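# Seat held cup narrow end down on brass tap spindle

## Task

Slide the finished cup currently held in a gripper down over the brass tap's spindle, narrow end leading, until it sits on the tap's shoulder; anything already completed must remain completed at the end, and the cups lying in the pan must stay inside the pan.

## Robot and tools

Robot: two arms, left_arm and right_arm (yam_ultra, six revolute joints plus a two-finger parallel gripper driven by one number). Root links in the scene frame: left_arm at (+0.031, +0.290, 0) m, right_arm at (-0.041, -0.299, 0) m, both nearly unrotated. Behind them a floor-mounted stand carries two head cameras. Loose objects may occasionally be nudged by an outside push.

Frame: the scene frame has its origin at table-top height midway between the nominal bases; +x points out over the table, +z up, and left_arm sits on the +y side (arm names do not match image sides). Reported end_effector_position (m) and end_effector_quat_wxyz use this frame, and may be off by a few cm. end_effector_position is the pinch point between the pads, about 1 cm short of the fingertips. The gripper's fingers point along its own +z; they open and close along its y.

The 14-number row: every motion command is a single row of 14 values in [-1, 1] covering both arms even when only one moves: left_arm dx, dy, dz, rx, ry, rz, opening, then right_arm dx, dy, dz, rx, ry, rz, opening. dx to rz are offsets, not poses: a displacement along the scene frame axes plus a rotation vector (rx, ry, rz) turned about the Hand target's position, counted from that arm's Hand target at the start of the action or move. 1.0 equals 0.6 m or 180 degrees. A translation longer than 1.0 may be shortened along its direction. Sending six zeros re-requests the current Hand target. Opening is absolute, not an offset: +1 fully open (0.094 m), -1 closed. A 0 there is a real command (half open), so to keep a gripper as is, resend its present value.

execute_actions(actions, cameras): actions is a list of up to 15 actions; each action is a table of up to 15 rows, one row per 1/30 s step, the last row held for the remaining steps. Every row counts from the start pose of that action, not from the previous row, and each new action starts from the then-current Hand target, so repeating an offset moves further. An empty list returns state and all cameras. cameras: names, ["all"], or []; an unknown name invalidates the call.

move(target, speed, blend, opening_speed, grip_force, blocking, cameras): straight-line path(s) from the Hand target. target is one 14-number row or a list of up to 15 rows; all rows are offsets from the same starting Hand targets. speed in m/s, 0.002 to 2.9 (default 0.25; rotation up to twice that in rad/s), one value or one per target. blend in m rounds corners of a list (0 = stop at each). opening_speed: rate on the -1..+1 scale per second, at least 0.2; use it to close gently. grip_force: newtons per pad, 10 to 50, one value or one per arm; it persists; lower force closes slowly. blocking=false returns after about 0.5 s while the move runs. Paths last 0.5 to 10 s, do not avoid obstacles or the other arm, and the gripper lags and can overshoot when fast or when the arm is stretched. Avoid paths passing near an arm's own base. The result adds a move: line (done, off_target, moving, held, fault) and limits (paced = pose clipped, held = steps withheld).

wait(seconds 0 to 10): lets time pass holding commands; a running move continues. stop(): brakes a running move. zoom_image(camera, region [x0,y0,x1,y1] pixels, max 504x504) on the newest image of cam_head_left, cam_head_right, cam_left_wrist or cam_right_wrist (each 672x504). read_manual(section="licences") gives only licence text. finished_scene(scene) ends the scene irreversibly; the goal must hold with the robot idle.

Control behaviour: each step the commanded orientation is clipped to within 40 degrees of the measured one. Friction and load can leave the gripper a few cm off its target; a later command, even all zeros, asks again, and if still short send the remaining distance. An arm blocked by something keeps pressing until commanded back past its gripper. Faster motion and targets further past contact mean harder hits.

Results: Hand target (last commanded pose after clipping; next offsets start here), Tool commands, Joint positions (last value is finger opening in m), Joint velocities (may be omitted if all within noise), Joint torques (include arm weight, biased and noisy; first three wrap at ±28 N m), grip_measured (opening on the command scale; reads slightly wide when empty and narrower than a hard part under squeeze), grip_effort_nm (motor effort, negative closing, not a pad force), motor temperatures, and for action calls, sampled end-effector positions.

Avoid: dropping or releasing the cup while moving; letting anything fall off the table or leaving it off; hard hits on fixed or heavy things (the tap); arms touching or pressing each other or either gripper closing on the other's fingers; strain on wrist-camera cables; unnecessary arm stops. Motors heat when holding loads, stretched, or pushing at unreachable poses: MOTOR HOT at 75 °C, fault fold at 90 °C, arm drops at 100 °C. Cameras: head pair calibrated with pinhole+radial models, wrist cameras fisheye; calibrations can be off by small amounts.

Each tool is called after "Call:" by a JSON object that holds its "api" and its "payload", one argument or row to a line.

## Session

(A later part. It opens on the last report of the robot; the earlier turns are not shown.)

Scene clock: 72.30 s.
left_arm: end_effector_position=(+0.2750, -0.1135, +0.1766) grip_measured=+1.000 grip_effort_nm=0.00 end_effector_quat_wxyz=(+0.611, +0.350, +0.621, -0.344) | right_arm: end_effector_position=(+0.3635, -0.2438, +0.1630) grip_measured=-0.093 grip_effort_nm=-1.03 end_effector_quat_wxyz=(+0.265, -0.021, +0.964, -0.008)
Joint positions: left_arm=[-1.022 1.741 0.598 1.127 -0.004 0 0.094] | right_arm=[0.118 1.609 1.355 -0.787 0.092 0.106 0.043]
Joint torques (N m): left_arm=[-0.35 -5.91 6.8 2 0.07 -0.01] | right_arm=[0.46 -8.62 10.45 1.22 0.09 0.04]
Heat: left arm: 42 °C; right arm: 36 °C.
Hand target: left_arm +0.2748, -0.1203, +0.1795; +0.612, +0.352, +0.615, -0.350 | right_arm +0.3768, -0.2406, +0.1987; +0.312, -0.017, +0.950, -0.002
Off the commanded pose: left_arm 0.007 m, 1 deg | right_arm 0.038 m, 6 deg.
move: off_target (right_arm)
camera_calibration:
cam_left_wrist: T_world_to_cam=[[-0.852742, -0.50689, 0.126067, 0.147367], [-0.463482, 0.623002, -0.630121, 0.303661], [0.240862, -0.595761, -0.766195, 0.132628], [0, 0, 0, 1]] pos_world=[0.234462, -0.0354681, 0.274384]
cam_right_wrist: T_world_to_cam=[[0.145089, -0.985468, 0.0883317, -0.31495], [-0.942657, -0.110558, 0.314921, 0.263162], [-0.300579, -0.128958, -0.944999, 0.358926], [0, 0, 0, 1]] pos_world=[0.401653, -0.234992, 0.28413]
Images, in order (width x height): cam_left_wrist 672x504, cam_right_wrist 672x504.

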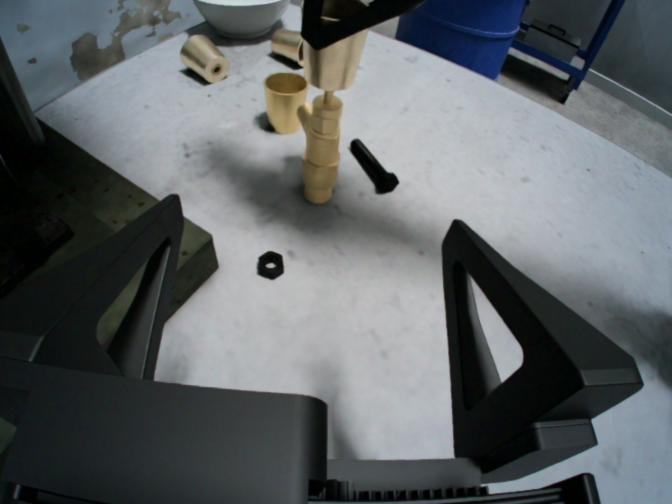

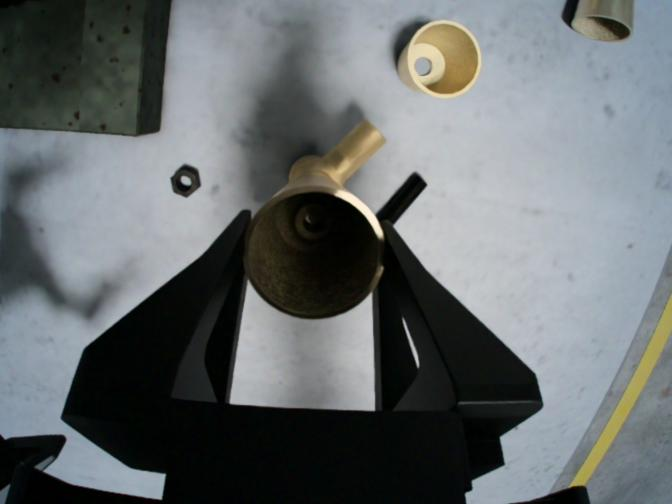

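Call:
{"api": "move", "payload": {
  "target": [0,0,0,0,0,0,1.0, 0,-0.0018,0,-0.00164,0,-0.00097,-0.255002],
  "speed": 0.05,
  "cameras": ["cam_left_wrist","cam_right_wrist"]
}}

Call:
{"api": "zoom_image", "payload": {
  "camera": "cam_right_wrist",
  "region": [290, 195, 335, 240]
}}

Call:
{"api": "zoom_image", "payload": {
  "camera": "cam_left_wrist",
  "region": [295, 20, 375, 120]
}}

Scene clock: 73.80 s.
left_arm: end_effector_position=(+0.2750, -0.1135, +0.1766) grip_measured=+1.000 grip_effort_nm=0.00 end_effector_quat_wxyz=(+0.611, +0.350, +0.621, -0.344) | right_arm: end_effector_position=(+0.3634, -0.2439, +0.1629) grip_measured=-0.093 grip_effort_nm=-1.03 end_effector_quat_wxyz=(+0.264, -0.021, +0.964, -0.008)
Joint positions: left_arm=[-1.022 1.741 0.598 1.127 -0.004 0 0.094] | right_arm=[0.118 1.609 1.355 -0.788 0.092 0.106 0.043]
Joint torques (N m): left_arm=[-0.28 -5.89 6.65 2.02 0.1 -0.01] | right_arm=[0.47 -8.62 10.47 1.22 0.13 0.04]
Heat: left arm: 42 °C; right arm: 36 °C.
Hand target: left_arm +0.2748, -0.1203, +0.1795; +0.612, +0.352, +0.615, -0.350 | right_arm +0.3768, -0.2417, +0.1987; +0.312, -0.016, +0.950, -0.005
Off the commanded pose: left_arm 0.007 m, 1 deg | right_arm 0.038 m, 6 deg.
move: off_target (right_arm)
camera_calibration:
cam_left_wrist: T_world_to_cam=[[-0.852742, -0.50689, 0.126067, 0.147367], [-0.463482, 0.623002, -0.630121, 0.303661], [0.240862, -0.595761, -0.766195, 0.132628], [0, 0, 0, 1]] pos_world=[0.234462, -0.0354681, 0.274384]
cam_right_wrist: T_world_to_cam=[[0.144991, -0.98545, 0.0886905, -0.314987], [-0.942455, -0.110259, 0.315629, 0.262884], [-0.301258, -0.12935, -0.944729, 0.358905], [0, 0, 0, 1]] pos_world=[0.40155, -0.234994, 0.284031]
Images, in order (width x height): cam_left_wrist 672x504, cam_right_wrist 672x504.

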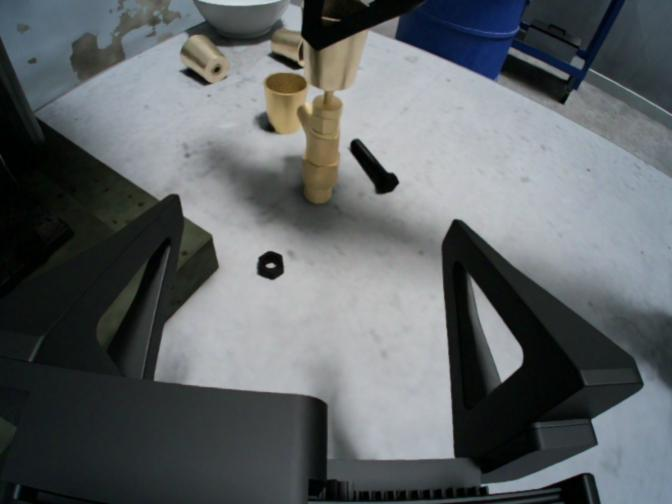

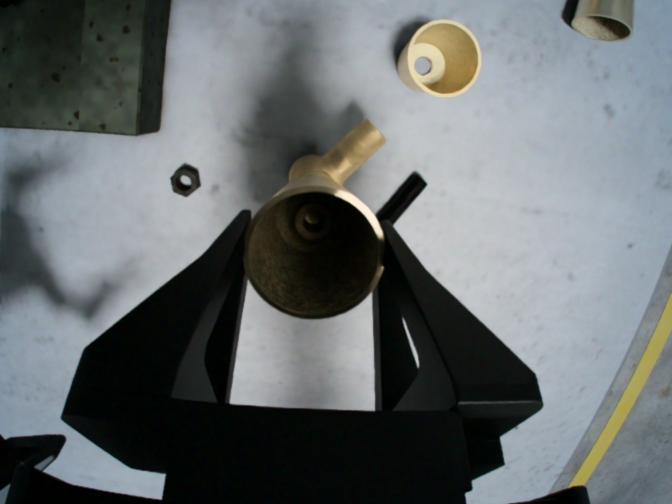

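Scaled by 11.200 from the camera's 672x504 image, which has a finer 960x720 frame.

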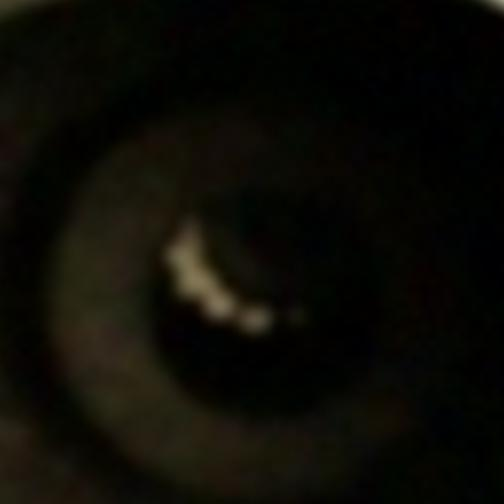

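Scaled by 5.040 from the camera's 672x504 image, which has a finer 960x720 frame.

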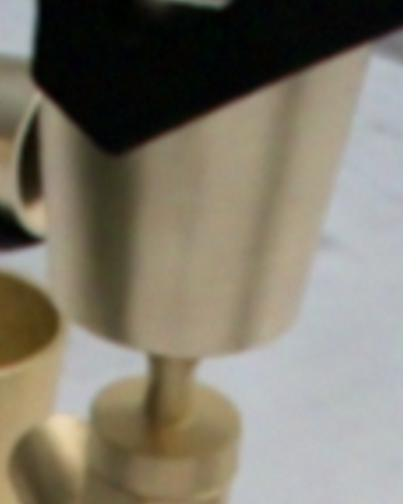

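Call:
{"api": "move", "payload": {
  "target": [0,0,0,0,0,0,1.0, 0,-0.0021,0,-0.0019,0,-0.0011,-0.255002],
  "speed": 0.05,
  "cameras": ["cam_left_wrist","cam_right_wrist"]
}}

Call:
{"api": "zoom_image", "payload": {
  "camera": "cam_right_wrist",
  "region": [290, 195, 335, 240]
}}

Call:
{"api": "zoom_image", "payload": {
  "camera": "cam_left_wrist",
  "region": [295, 20, 375, 120]
}}

Scene clock: 74.77 s.
left_arm: end_effector_position=(+0.2750, -0.1135, +0.1766) grip_measured=+1.000 grip_effort_nm=0.00 end_effector_quat_wxyz=(+0.611, +0.350, +0.621, -0.344) | right_arm: end_effector_position=(+0.3633, -0.2450, +0.1629) grip_measured=-0.093 grip_effort_nm=-1.03 end_effector_quat_wxyz=(+0.264, -0.020, +0.964, -0.011)
Joint positions: left_arm=[-1.022 1.741 0.598 1.127 -0.004 0 0.094] | right_arm=[0.118 1.609 1.355 -0.789 0.098 0.106 0.043]
Joint torques (N m): left_arm=[-0.43 -5.85 6.75 1.99 0.1 -0.01] | right_arm=[0.46 -8.59 10.48 1.23 0.14 0.04]
Heat: left arm: 42 °C; right arm: 36 °C.
Hand target: left_arm +0.2748, -0.1203, +0.1795; +0.612, +0.352, +0.615, -0.350 | right_arm +0.3768, -0.2430, +0.1987; +0.312, -0.015, +0.950, -0.009
Off the commanded pose: left_arm 0.007 m, 1 deg | right_arm 0.038 m, 6 deg.
move: off_target (right_arm)
camera_calibration:
cam_left_wrist: T_world_to_cam=[[-0.852742, -0.50689, 0.126067, 0.147367], [-0.463482, 0.623002, -0.630121, 0.303661], [0.240862, -0.595761, -0.766195, 0.132628], [0, 0, 0, 1]] pos_world=[0.234462, -0.0354681, 0.274384]
cam_right_wrist: T_world_to_cam=[[0.142211, -0.985396, 0.0936485, -0.315757], [-0.942672, -0.105971, 0.316449, 0.263751], [-0.301904, -0.133282, -0.943976, 0.357771], [0, 0, 0, 1]] pos_world=[0.401547, -0.235512, 0.283834]
Images, in order (width x height): cam_left_wrist 672x504, cam_right_wrist 672x504.

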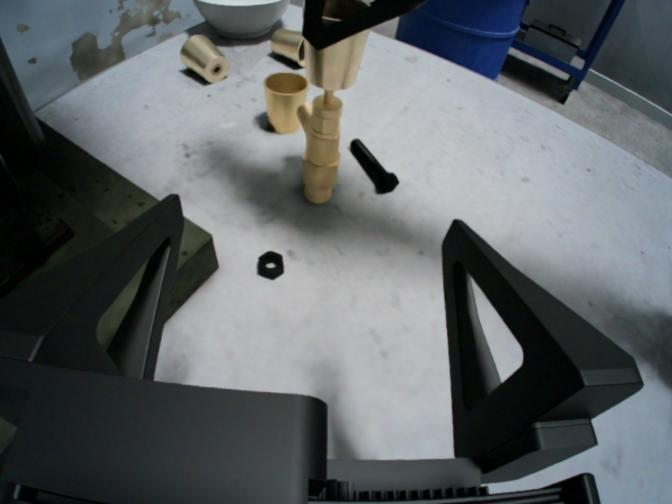

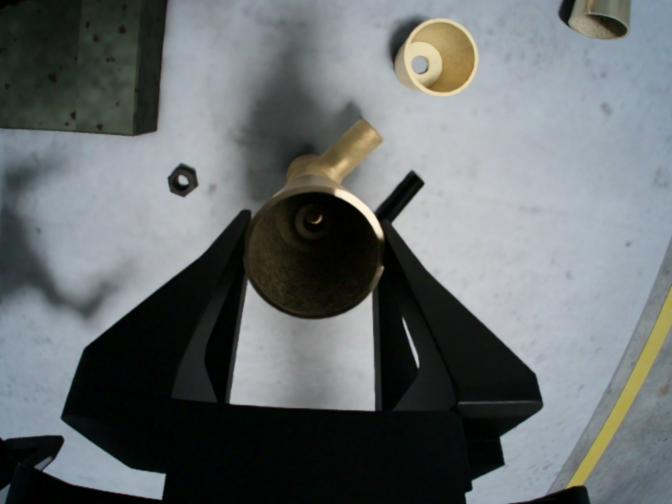

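Scaled by 11.200 from the camera's 672x504 image, which has a finer 960x720 frame.

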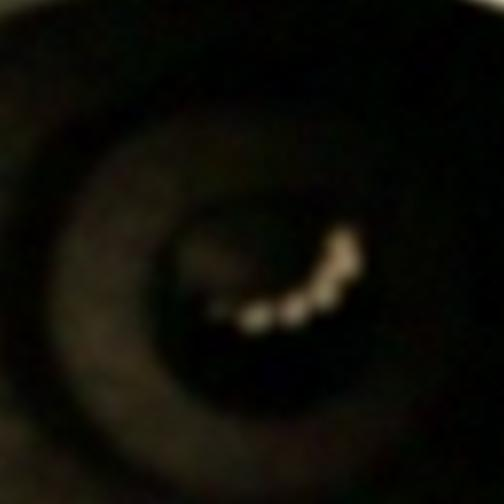

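Scaled by 5.040 from the camera's 672x504 image, which has a finer 960x720 frame.

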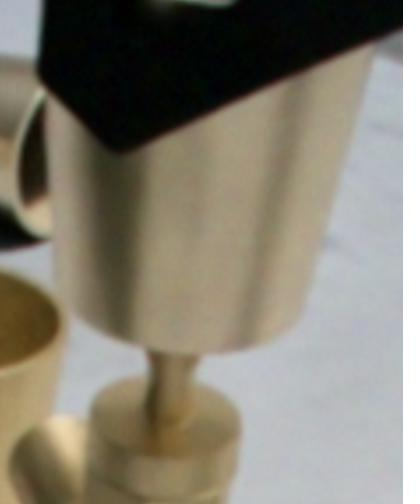

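Call:
{"api": "move", "payload": {
  "target": [0,0,0,0,0,0,1.0, 0.0007,0.0021,0.0016,0,-0.0008,0.00095,-0.255002],
  "speed": 0.05,
  "cameras": ["cam_left_wrist","cam_right_wrist"]
}}

Call:
{"api": "zoom_image", "payload": {
  "camera": "cam_right_wrist",
  "region": [290, 195, 335, 240]
}}

Call:
{"api": "zoom_image", "payload": {
  "camera": "cam_left_wrist",
  "region": [295, 20, 375, 120]
}}

Scene clock: 76.43 s.
left_arm: end_effector_position=(+0.2750, -0.1135, +0.1766) grip_measured=+1.000 grip_effort_nm=0.00 end_effector_quat_wxyz=(+0.611, +0.350, +0.621, -0.344) | right_arm: end_effector_position=(+0.3646, -0.2436, +0.1660) grip_measured=-0.093 grip_effort_nm=-1.03 end_effector_quat_wxyz=(+0.268, -0.021, +0.963, -0.010)
Joint positions: left_arm=[-1.022 1.741 0.598 1.127 -0.004 0 0.094] | right_arm=[0.121 1.609 1.364 -0.791 0.099 0.106 0.043]
Joint torques (N m): left_arm=[-0.35 -5.98 6.76 1.99 0.1 0] | right_arm=[0.46 -8.49 10.07 1.25 0.12 0.03]
Heat: left arm: 42 °C; right arm: 36 °C.
Hand target: left_arm +0.2748, -0.1203, +0.1795; +0.612, +0.352, +0.615, -0.350 | right_arm +0.3771, -0.2416, +0.1995; +0.313, -0.017, +0.950, -0.008
Off the commanded pose: left_arm 0.007 m, 1 deg | right_arm 0.036 m, 5 deg.
move: off_target (right_arm)
camera_calibration:
cam_left_wrist: T_world_to_cam=[[-0.852742, -0.50689, 0.126067, 0.147367], [-0.463482, 0.623002, -0.630121, 0.303661], [0.240862, -0.595761, -0.766195, 0.132628], [0, 0, 0, 1]] pos_world=[0.234462, -0.0354681, 0.274384]
cam_right_wrist: T_world_to_cam=[[0.144115, -0.985075, 0.0941175, -0.31569], [-0.944546, -0.108576, 0.30991, 0.265209], [-0.295065, -0.133561, -0.946096, 0.359167], [0, 0, 0, 1]] pos_world=[0.401976, -0.234212, 0.287328]
Images, in order (width x height): cam_left_wrist 672x504, cam_right_wrist 672x504.

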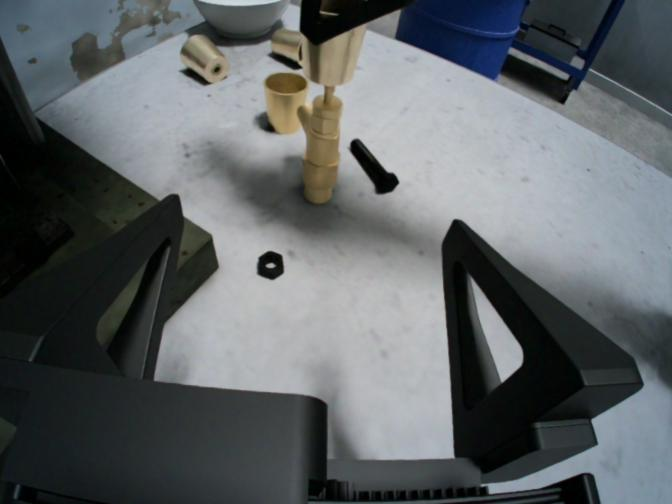

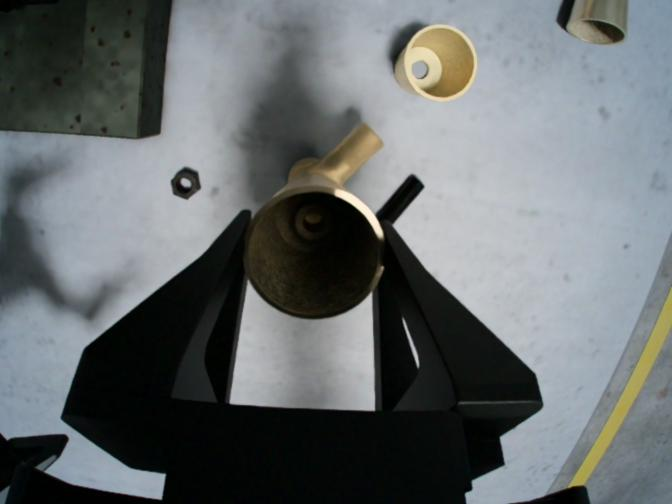

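Scaled by 11.200 from the camera's 672x504 image, which has a finer 960x720 frame.

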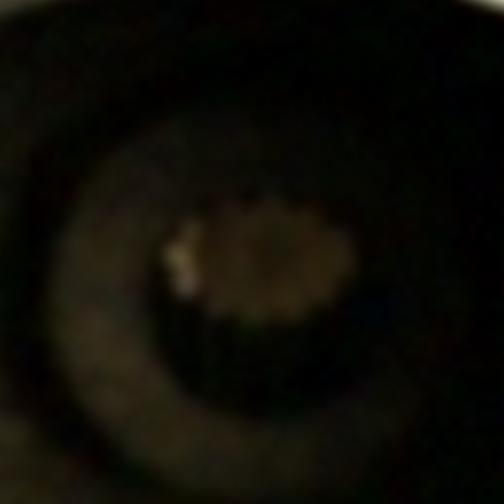

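Scaled by 5.040 from the camera's 672x504 image, which has a finer 960x720 frame.

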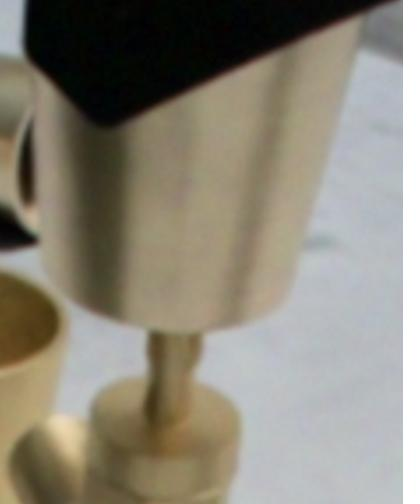

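Call:
{"api": "move", "payload": {
  "target": [0,0,0,0,0,0,1.0, -0.0038,-0.0052,0.0133,0.0127,-0.008,0,-0.255002],
  "speed": 0.08,
  "cameras": ["all"]
}}

Call:
{"api": "zoom_image", "payload": {
  "camera": "cam_right_wrist",
  "region": [290, 195, 335, 240]
}}

Call:
{"api": "zoom_image", "payload": {
  "camera": "cam_left_wrist",
  "region": [295, 0, 375, 120]
}}

Call:
{"api": "zoom_image", "payload": {
  "camera": "cam_head_right",
  "region": [475, 170, 525, 220]
}}

Scene clock: 82.33 s.
left_arm: end_effector_position=(+0.2750, -0.1135, +0.1766) grip_measured=+1.000 grip_effort_nm=0.00 end_effector_quat_wxyz=(+0.611, +0.350, +0.621, -0.344) | right_arm: end_effector_position=(+0.3637, -0.2458, +0.1748) grip_measured=-0.093 grip_effort_nm=-1.03 end_effector_quat_wxyz=(+0.277, -0.016, +0.961, +0.001)
Joint positions: left_arm=[-1.022 1.741 0.598 1.127 -0.004 0 0.094] | right_arm=[0.106 1.586 1.364 -0.791 0.075 0.106 0.043]
Joint torques (N m): left_arm=[-0.38 -5.96 6.75 2.01 0.09 -0.03] | right_arm=[-0.43 -9.05 8.84 1.43 -0.04 0.03]
Motor temperatures (°C): left_arm=[26 36 36 43 27 26 27] | right_arm=[26 35 36 35 26 25 28]
Heat: left arm: 43 °C; right arm: 36 °C.
Hand target: left_arm +0.2748, -0.1203, +0.1795; +0.612, +0.352, +0.615, -0.350 | right_arm +0.3749, -0.2448, +0.2075; +0.325, -0.011, +0.946, +0.011
Off the commanded pose: left_arm 0.007 m, 1 deg | right_arm 0.035 m, 6 deg.
move: off_target (right_arm)
camera_calibration:
cam_left_wrist: T_world_to_cam=[[-0.852742, -0.50689, 0.126067, 0.147367], [-0.463482, 0.623002, -0.630121, 0.303661], [0.240862, -0.595761, -0.766195, 0.132628], [0, 0, 0, 1]] pos_world=[0.234462, -0.0354681, 0.274384]
cam_right_wrist: T_world_to_cam=[[0.139623, -0.987484, 0.0733552, -0.313781], [-0.950707, -0.112972, 0.288779, 0.266294], [-0.276878, -0.11006, -0.954581, 0.367577], [0, 0, 0, 1]] pos_world=[0.398752, -0.239314, 0.296999]

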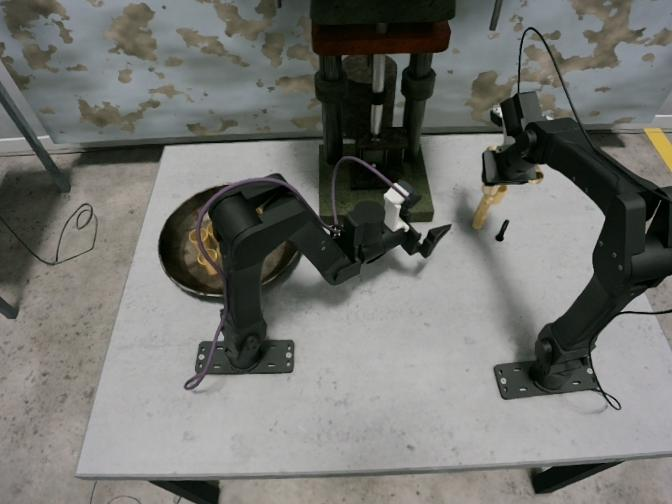

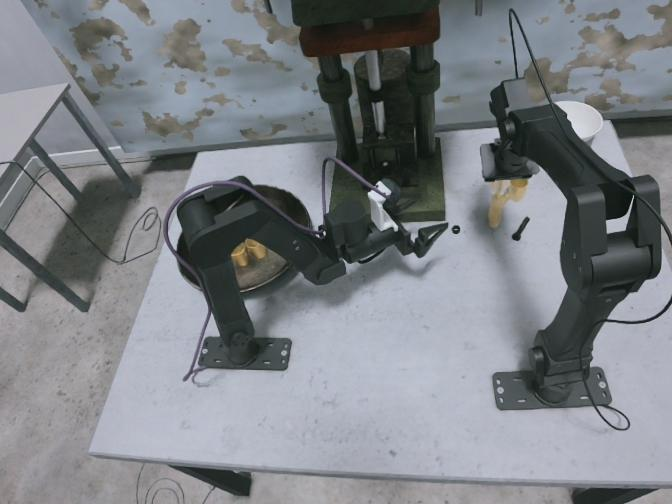

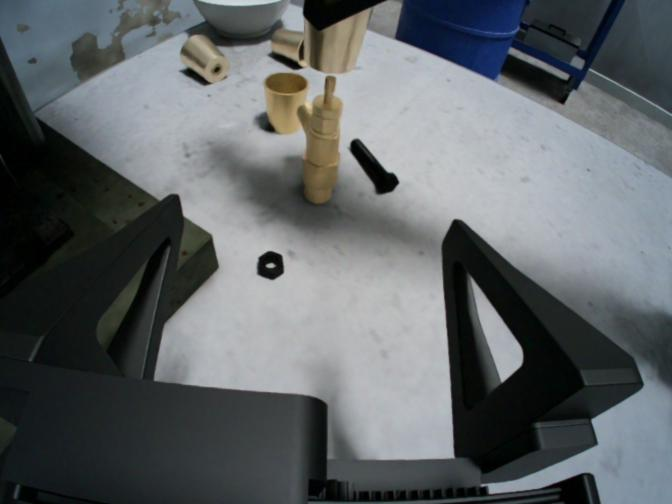

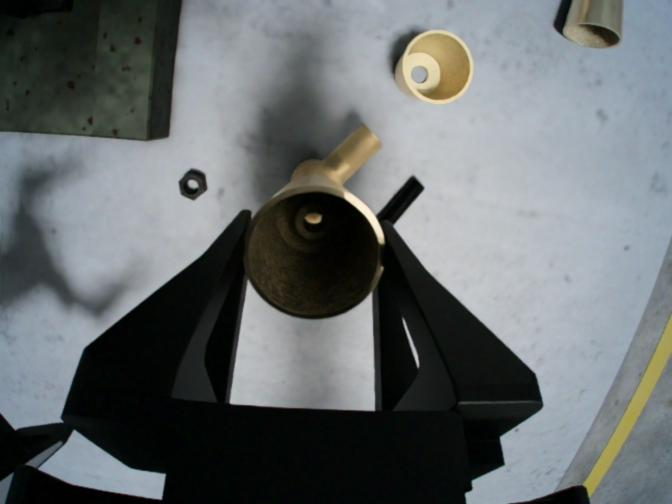

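Scaled by 11.200 from the camera's 672x504 image, which has a finer 960x720 frame.

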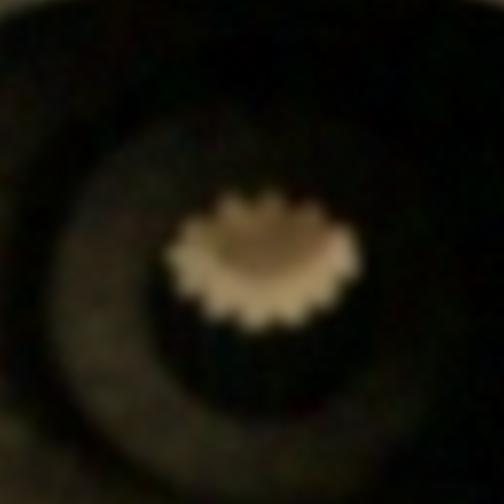

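Scaled by 4.200 from the camera's 672x504 image, which has a finer 960x720 frame.

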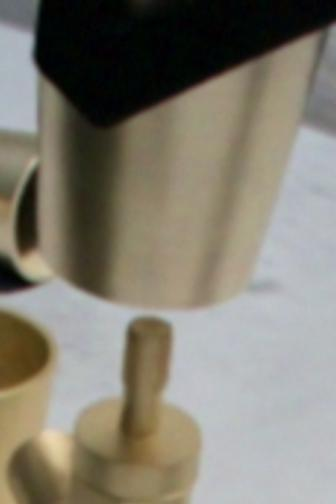

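Scaled by 10.080 from the camera's 672x504 image, which has a finer 960x720 frame.

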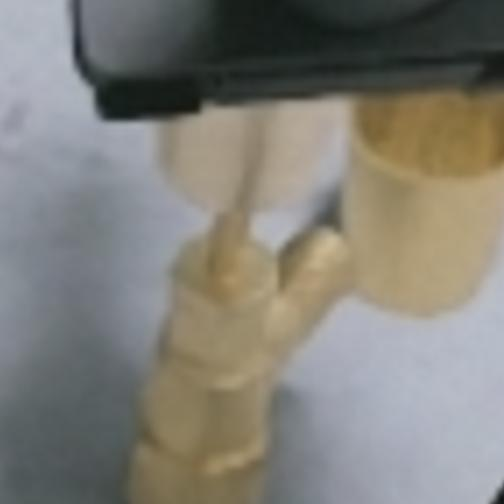

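Call:
{"api": "move", "payload": {
  "target": [0,0,0,0,0,0,1.0, -0.0095,-0.0023,-0.0392,-0.00129,0.00788,-0.00035,-0.255002],
  "speed": 0.06,
  "cameras": ["cam_left_wrist","cam_right_wrist"]
}}

Call:
{"api": "zoom_image", "payload": {
  "camera": "cam_right_wrist",
  "region": [290, 195, 335, 240]
}}

Call:
{"api": "zoom_image", "payload": {
  "camera": "cam_left_wrist",
  "region": [295, 0, 375, 120]
}}

Scene clock: 85.40 s.
left_arm: end_effector_position=(+0.2750, -0.1135, +0.1766) grip_measured=+1.000 grip_effort_nm=0.00 end_effector_quat_wxyz=(+0.611, +0.350, +0.621, -0.344) | right_arm: end_effector_position=(+0.3611, -0.2461, +0.1641) grip_measured=-0.093 grip_effort_nm=-1.03 end_effector_quat_wxyz=(+0.273, -0.017, +0.962, +0.001)
Joint positions: left_arm=[-1.022 1.741 0.598 1.127 -0.004 0 0.094] | right_arm=[0.106 1.583 1.323 -0.763 0.074 0.106 0.043]
Joint torques (N m): left_arm=[-0.29 -5.91 6.68 2 0.08 0.01] | right_arm=[-0.51 -9.05 6.02 1.59 -0.03 0.04]
Heat: left arm: 43 °C; right arm: 36 °C.
Hand target: left_arm +0.2748, -0.1203, +0.1795; +0.612, +0.352, +0.615, -0.350 | right_arm +0.3692, -0.2462, +0.1841; +0.314, -0.011, +0.949, +0.009
Off the commanded pose: left_arm 0.007 m, 1 deg | right_arm 0.021 m, 5 deg.
move: off_target (right_arm)
camera_calibration:
cam_left_wrist: T_world_to_cam=[[-0.852742, -0.50689, 0.126067, 0.147367], [-0.463482, 0.623002, -0.630121, 0.303661], [0.240862, -0.595761, -0.766195, 0.132628], [0, 0, 0, 1]] pos_world=[0.234462, -0.0354681, 0.274384]
cam_right_wrist: T_world_to_cam=[[0.140661, -0.987371, 0.0728906, -0.313206], [-0.947976, -0.11308, 0.297579, 0.264386], [-0.285579, -0.110956, -0.95191, 0.359018], [0, 0, 0, 1]] pos_world=[0.397216, -0.239518, 0.285907]
Images, in order (width x height): cam_left_wrist 672x504, cam_right_wrist 672x504.

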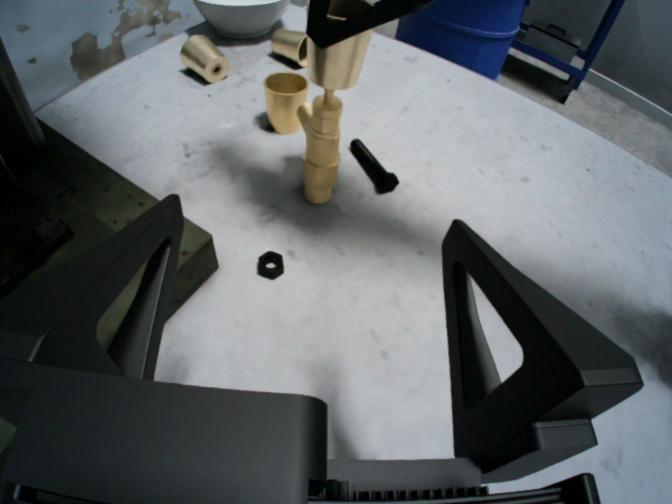

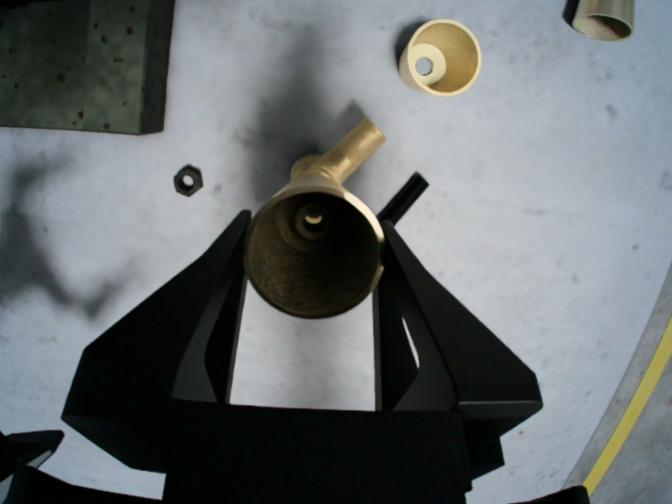

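Scaled by 11.200 from the camera's 672x504 image, which has a finer 960x720 frame.

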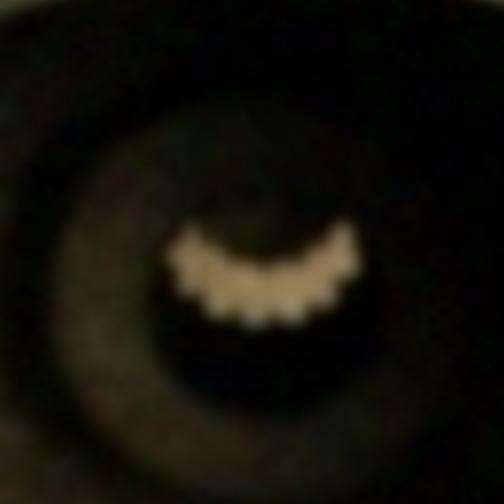

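Scaled by 4.200 from the camera's 672x504 image, which has a finer 960x720 frame.

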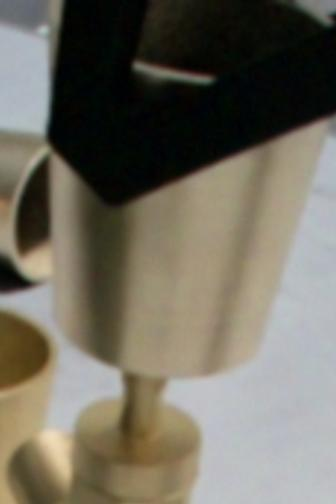

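Call:
{"api": "move", "payload": {
  "target": [0,0,0,0,0,0,1.0, 0.00315,0.0005,-0.0005,0.00047,-0.00286,0,-0.255002],
  "speed": 0.05,
  "cameras": ["cam_left_wrist","cam_right_wrist"]
}}

Call:
{"api": "zoom_image", "payload": {
  "camera": "cam_right_wrist",
  "region": [290, 195, 335, 240]
}}

Call:
{"api": "zoom_image", "payload": {
  "camera": "cam_left_wrist",
  "region": [295, 0, 375, 120]
}}

Scene clock: 87.23 s.
left_arm: end_effector_position=(+0.2750, -0.1135, +0.1766) grip_measured=+1.000 grip_effort_nm=0.00 end_effector_quat_wxyz=(+0.611, +0.350, +0.621, -0.344) | right_arm: end_effector_position=(+0.3643, -0.2455, +0.1661) grip_measured=-0.093 grip_effort_nm=-1.03 end_effector_quat_wxyz=(+0.280, -0.016, +0.960, +0.002)
Joint positions: left_arm=[-1.022 1.741 0.598 1.127 -0.004 0 0.094] | right_arm=[0.106 1.583 1.323 -0.747 0.074 0.106 0.043]
Joint torques (N m): left_arm=[-0.36 -5.9 6.74 2 0.07 0.02] | right_arm=[-0.51 -8.99 5.61 1.63 -0.03 0.03]
Heat: left arm: 43 °C; right arm: 36 °C.
Hand target: left_arm +0.2748, -0.1203, +0.1795; +0.612, +0.352, +0.615, -0.350 | right_arm +0.3711, -0.2459, +0.1838; +0.318, -0.010, +0.948, +0.009
Off the commanded pose: left_arm 0.007 m, 1 deg | right_arm 0.019 m, 5 deg.
move: off_target (right_arm)
camera_calibration:
cam_left_wrist: T_world_to_cam=[[-0.852742, -0.50689, 0.126067, 0.147367], [-0.463482, 0.623002, -0.630121, 0.303661], [0.240862, -0.595761, -0.766195, 0.132628], [0, 0, 0, 1]] pos_world=[0.234462, -0.0354681, 0.274384]
cam_right_wrist: T_world_to_cam=[[0.139544, -0.987549, 0.0726259, -0.3129], [-0.952369, -0.113766, 0.282934, 0.270742], [-0.271149, -0.108648, -0.956386, 0.357984], [0, 0, 0, 1]] pos_world=[0.398576, -0.239308, 0.288494]
Images, in order (width x height): cam_left_wrist 672x504, cam_right_wrist 672x504.

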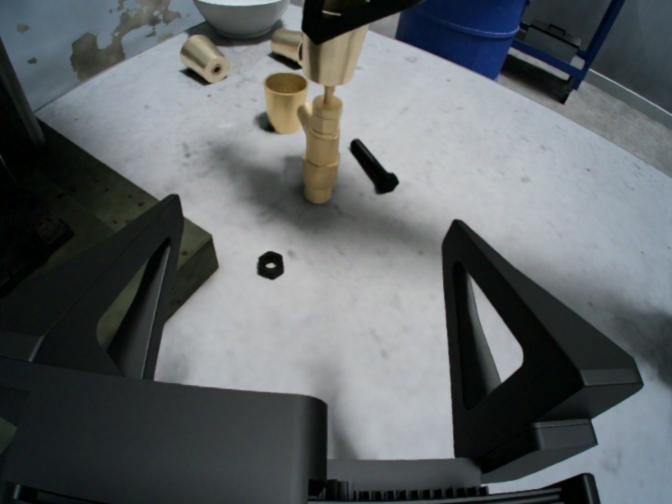

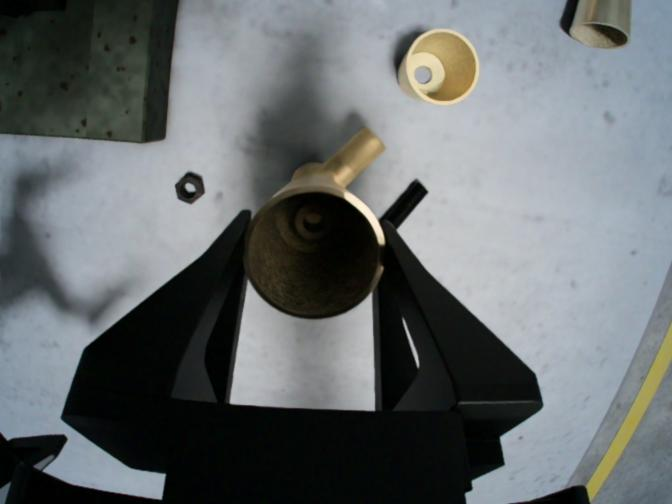

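Scaled by 11.200 from the camera's 672x504 image, which has a finer 960x720 frame.

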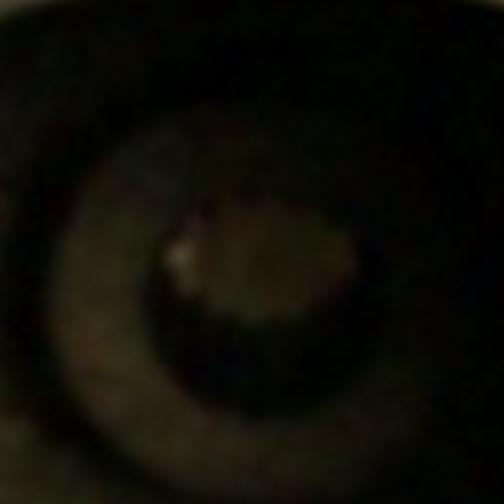

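Scaled by 4.200 from the camera's 672x504 image, which has a finer 960x720 frame.

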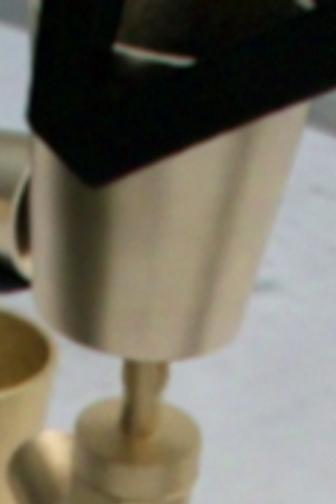

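Call:
{"api": "move", "payload": {
  "target": [0,0,0,0,0,0,1.0, -0.0025,-0.0021,-0.0048,-0.00038,0.00236,-0.0008,-0.255002],
  "speed": 0.05,
  "cameras": ["cam_left_wrist","cam_right_wrist"]
}}

Call:
{"api": "zoom_image", "payload": {
  "camera": "cam_right_wrist",
  "region": [290, 195, 335, 240]
}}

Call:
{"api": "zoom_image", "payload": {
  "camera": "cam_left_wrist",
  "region": [295, 0, 375, 120]
}}

Scene clock: 89.13 s.
left_arm: end_effector_position=(+0.2750, -0.1135, +0.1766) grip_measured=+1.000 grip_effort_nm=-0.01 end_effector_quat_wxyz=(+0.611, +0.350, +0.621, -0.344) | right_arm: end_effector_position=(+0.3633, -0.2469, +0.1631) grip_measured=-0.093 grip_effort_nm=-1.03 end_effector_quat_wxyz=(+0.278, -0.015, +0.961, +0.001)
Joint positions: left_arm=[-1.022 1.741 0.598 1.127 -0.004 0 0.094] | right_arm=[0.103 1.583 1.314 -0.743 0.074 0.106 0.043]
Joint torques (N m): left_arm=[-0.28 -5.9 6.69 1.98 0.08 -0.03] | right_arm=[-0.42 -9.01 5.7 1.61 -0.03 0.04]
Heat: left arm: 43 °C; right arm: 35 °C.
Hand target: left_arm +0.2748, -0.1203, +0.1795; +0.612, +0.352, +0.615, -0.350 | right_arm +0.3696, -0.2471, +0.1808; +0.314, -0.009, +0.949, +0.008
Off the commanded pose: left_arm 0.007 m, 1 deg | right_arm 0.019 m, 5 deg.
move: off_target (right_arm)
camera_calibration:
cam_left_wrist: T_world_to_cam=[[-0.852742, -0.50689, 0.126067, 0.147367], [-0.463482, 0.623002, -0.630121, 0.303661], [0.240862, -0.595761, -0.766195, 0.132628], [0, 0, 0, 1]] pos_world=[0.234462, -0.0354681, 0.274384]
cam_right_wrist: T_world_to_cam=[[0.13692, -0.987909, 0.0727189, -0.313075], [-0.951301, -0.110668, 0.287713, 0.270138], [-0.276187, -0.108571, -0.954952, 0.356304], [0, 0, 0, 1]] pos_world=[0.398255, -0.240709, 0.285298]
Images, in order (width x height): cam_left_wrist 672x504, cam_right_wrist 672x504.

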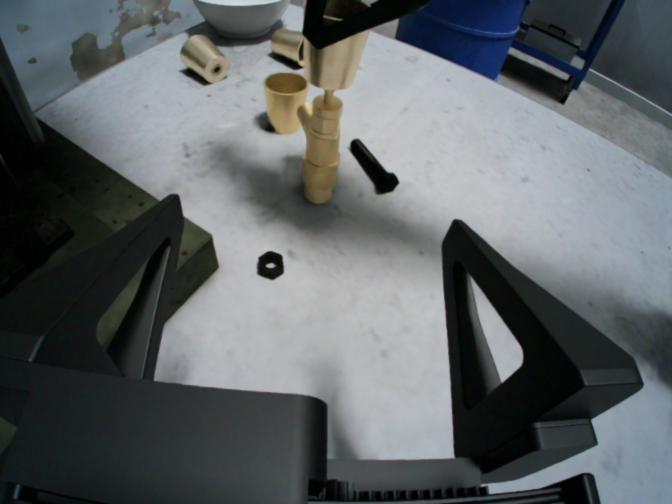

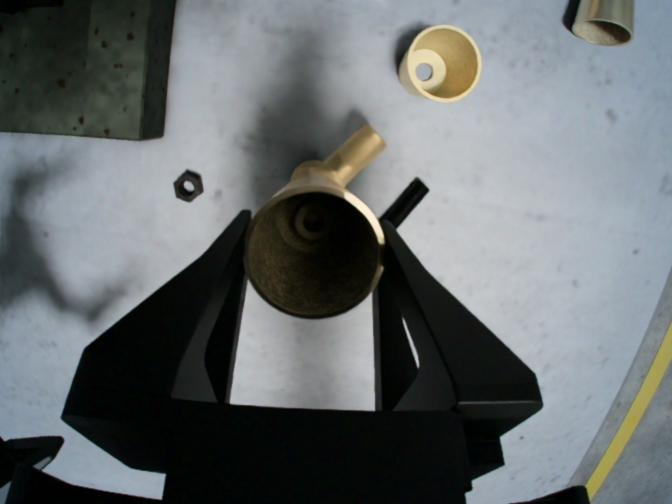

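Scaled by 11.200 from the camera's 672x504 image, which has a finer 960x720 frame.

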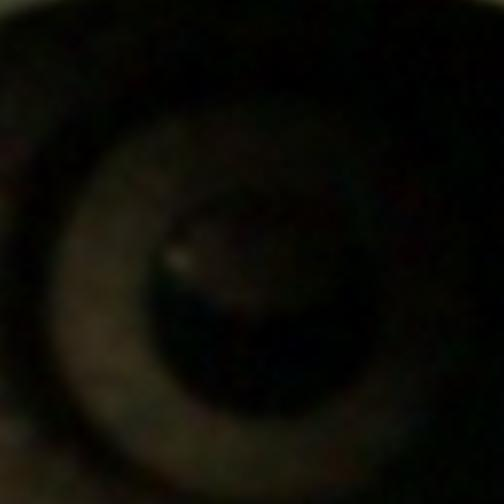

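Scaled by 4.200 from the camera's 672x504 image, which has a finer 960x720 frame.

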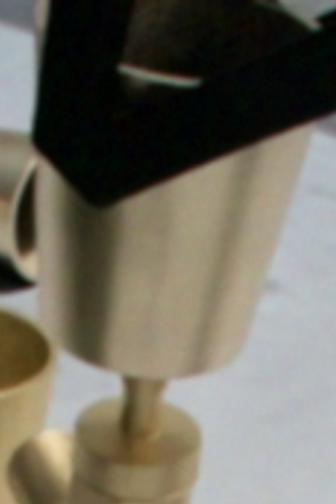

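Call:
{"api": "move", "payload": {
  "target": [0,0,0,0,0,0,1.0, -0.0053,-0.00085,-0.0072,-0.00074,0.00465,0,-0.255002],
  "speed": 0.05,
  "cameras": ["cam_left_wrist","cam_right_wrist"]
}}

Call:
{"api": "zoom_image", "payload": {
  "camera": "cam_right_wrist",
  "region": [290, 195, 335, 240]
}}

Call:
{"api": "zoom_image", "payload": {
  "camera": "cam_left_wrist",
  "region": [295, 0, 375, 120]
}}

Scene clock: 91.83 s.
left_arm: end_effector_position=(+0.2750, -0.1135, +0.1766) grip_measured=+1.000 grip_effort_nm=0.00 end_effector_quat_wxyz=(+0.611, +0.350, +0.621, -0.344) | right_arm: end_effector_position=(+0.3632, -0.2470, +0.1629) grip_measured=-0.093 grip_effort_nm=-1.03 end_effector_quat_wxyz=(+0.280, -0.015, +0.960, +0.001)
Joint positions: left_arm=[-1.022 1.741 0.598 1.127 -0.004 0 0.094] | right_arm=[0.103 1.579 1.306 -0.735 0.074 0.106 0.043]
Joint torques (N m): left_arm=[-0.25 -5.87 6.74 2 0.1 -0.02] | right_arm=[-0.43 -8.64 5.59 1.49 -0.03 0.04]
Heat: left arm: 43 °C; right arm: 35 °C.
Hand target: left_arm +0.2748, -0.1203, +0.1795; +0.612, +0.352, +0.615, -0.350 | right_arm +0.3664, -0.2476, +0.1766; +0.307, -0.010, +0.952, +0.007
Off the commanded pose: left_arm 0.007 m, 1 deg | right_arm 0.014 m, 3 deg.
move: off_target (right_arm)
camera_calibration:
cam_left_wrist: T_world_to_cam=[[-0.852742, -0.50689, 0.126067, 0.147367], [-0.463482, 0.623002, -0.630121, 0.303661], [0.240862, -0.595761, -0.766195, 0.132628], [0, 0, 0, 1]] pos_world=[0.234462, -0.0354681, 0.274384]
cam_right_wrist: T_world_to_cam=[[0.136578, -0.987965, 0.0726106, -0.312916], [-0.952594, -0.110865, 0.283325, 0.271226], [-0.271865, -0.107864, -0.956271, 0.354835], [0, 0, 0, 1]] pos_world=[0.397573, -0.240806, 0.285194]
Images, in order (width x height): cam_left_wrist 672x504, cam_right_wrist 672x504.

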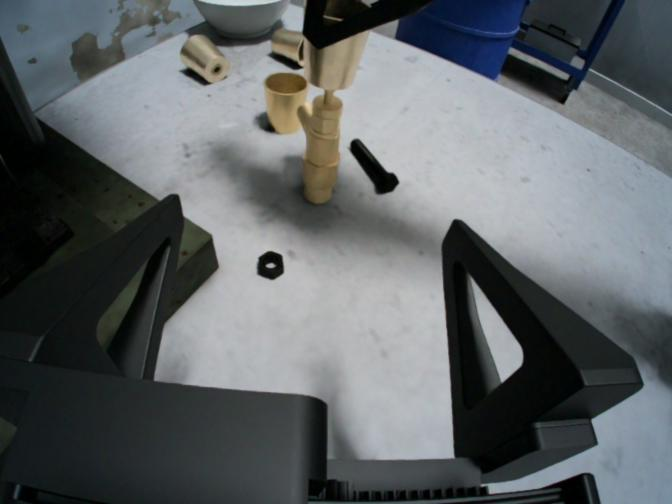

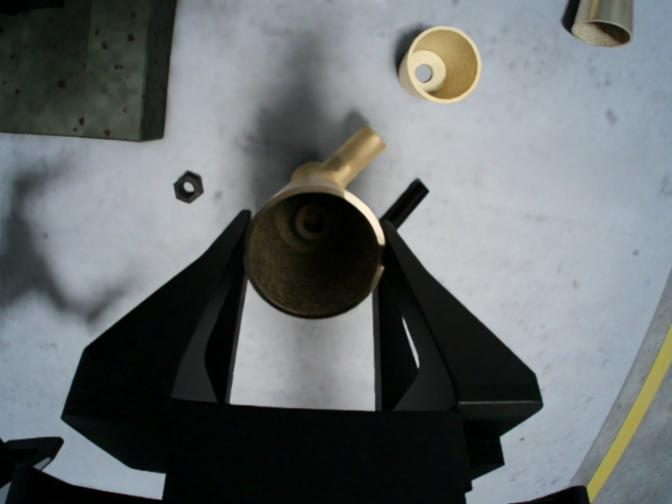

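Scaled by 11.200 from the camera's 672x504 image, which has a finer 960x720 frame.

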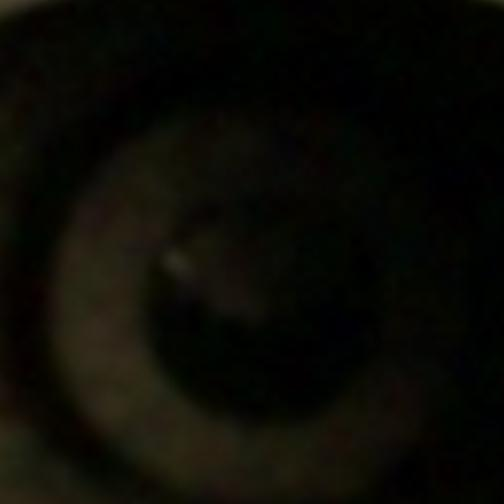

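Scaled by 4.200 from the camera's 672x504 image, which has a finer 960x720 frame.

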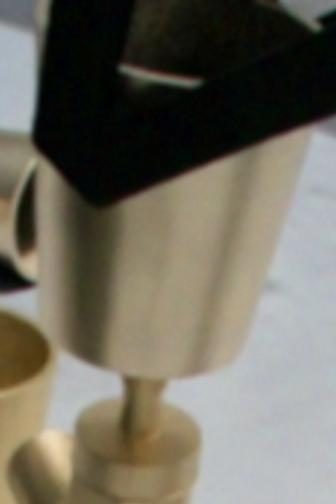

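Call:
{"api": "zoom_image", "payload": {
  "camera": "cam_right_wrist",
  "region": [300, 205, 326, 231]
}}

Call:
{"api": "zoom_image", "payload": {
  "camera": "cam_left_wrist",
  "region": [310, 78, 350, 118]
}}

Scaled by 19.385 from the camera's 672x504 image, which has a finer 960x720 frame.

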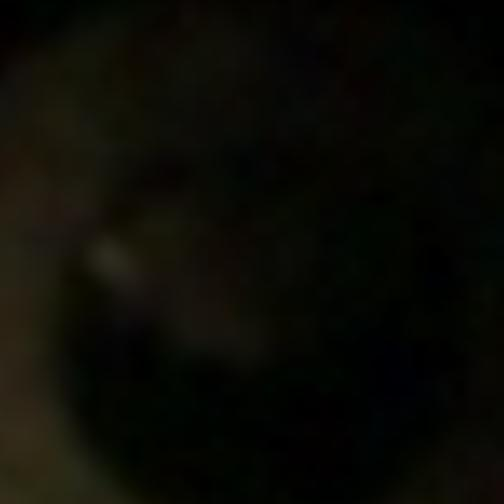

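Scaled by 12.600 from the camera's 672x504 image, which has a finer 960x720 frame.

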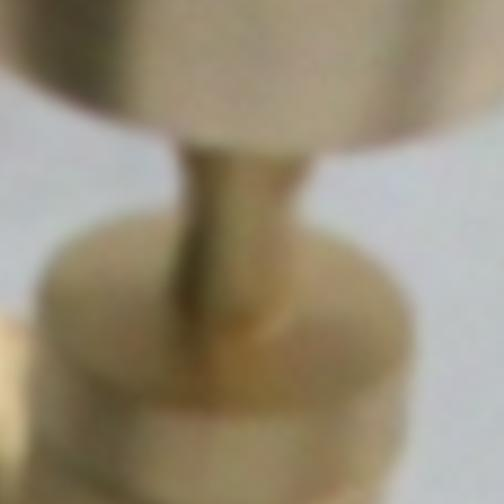

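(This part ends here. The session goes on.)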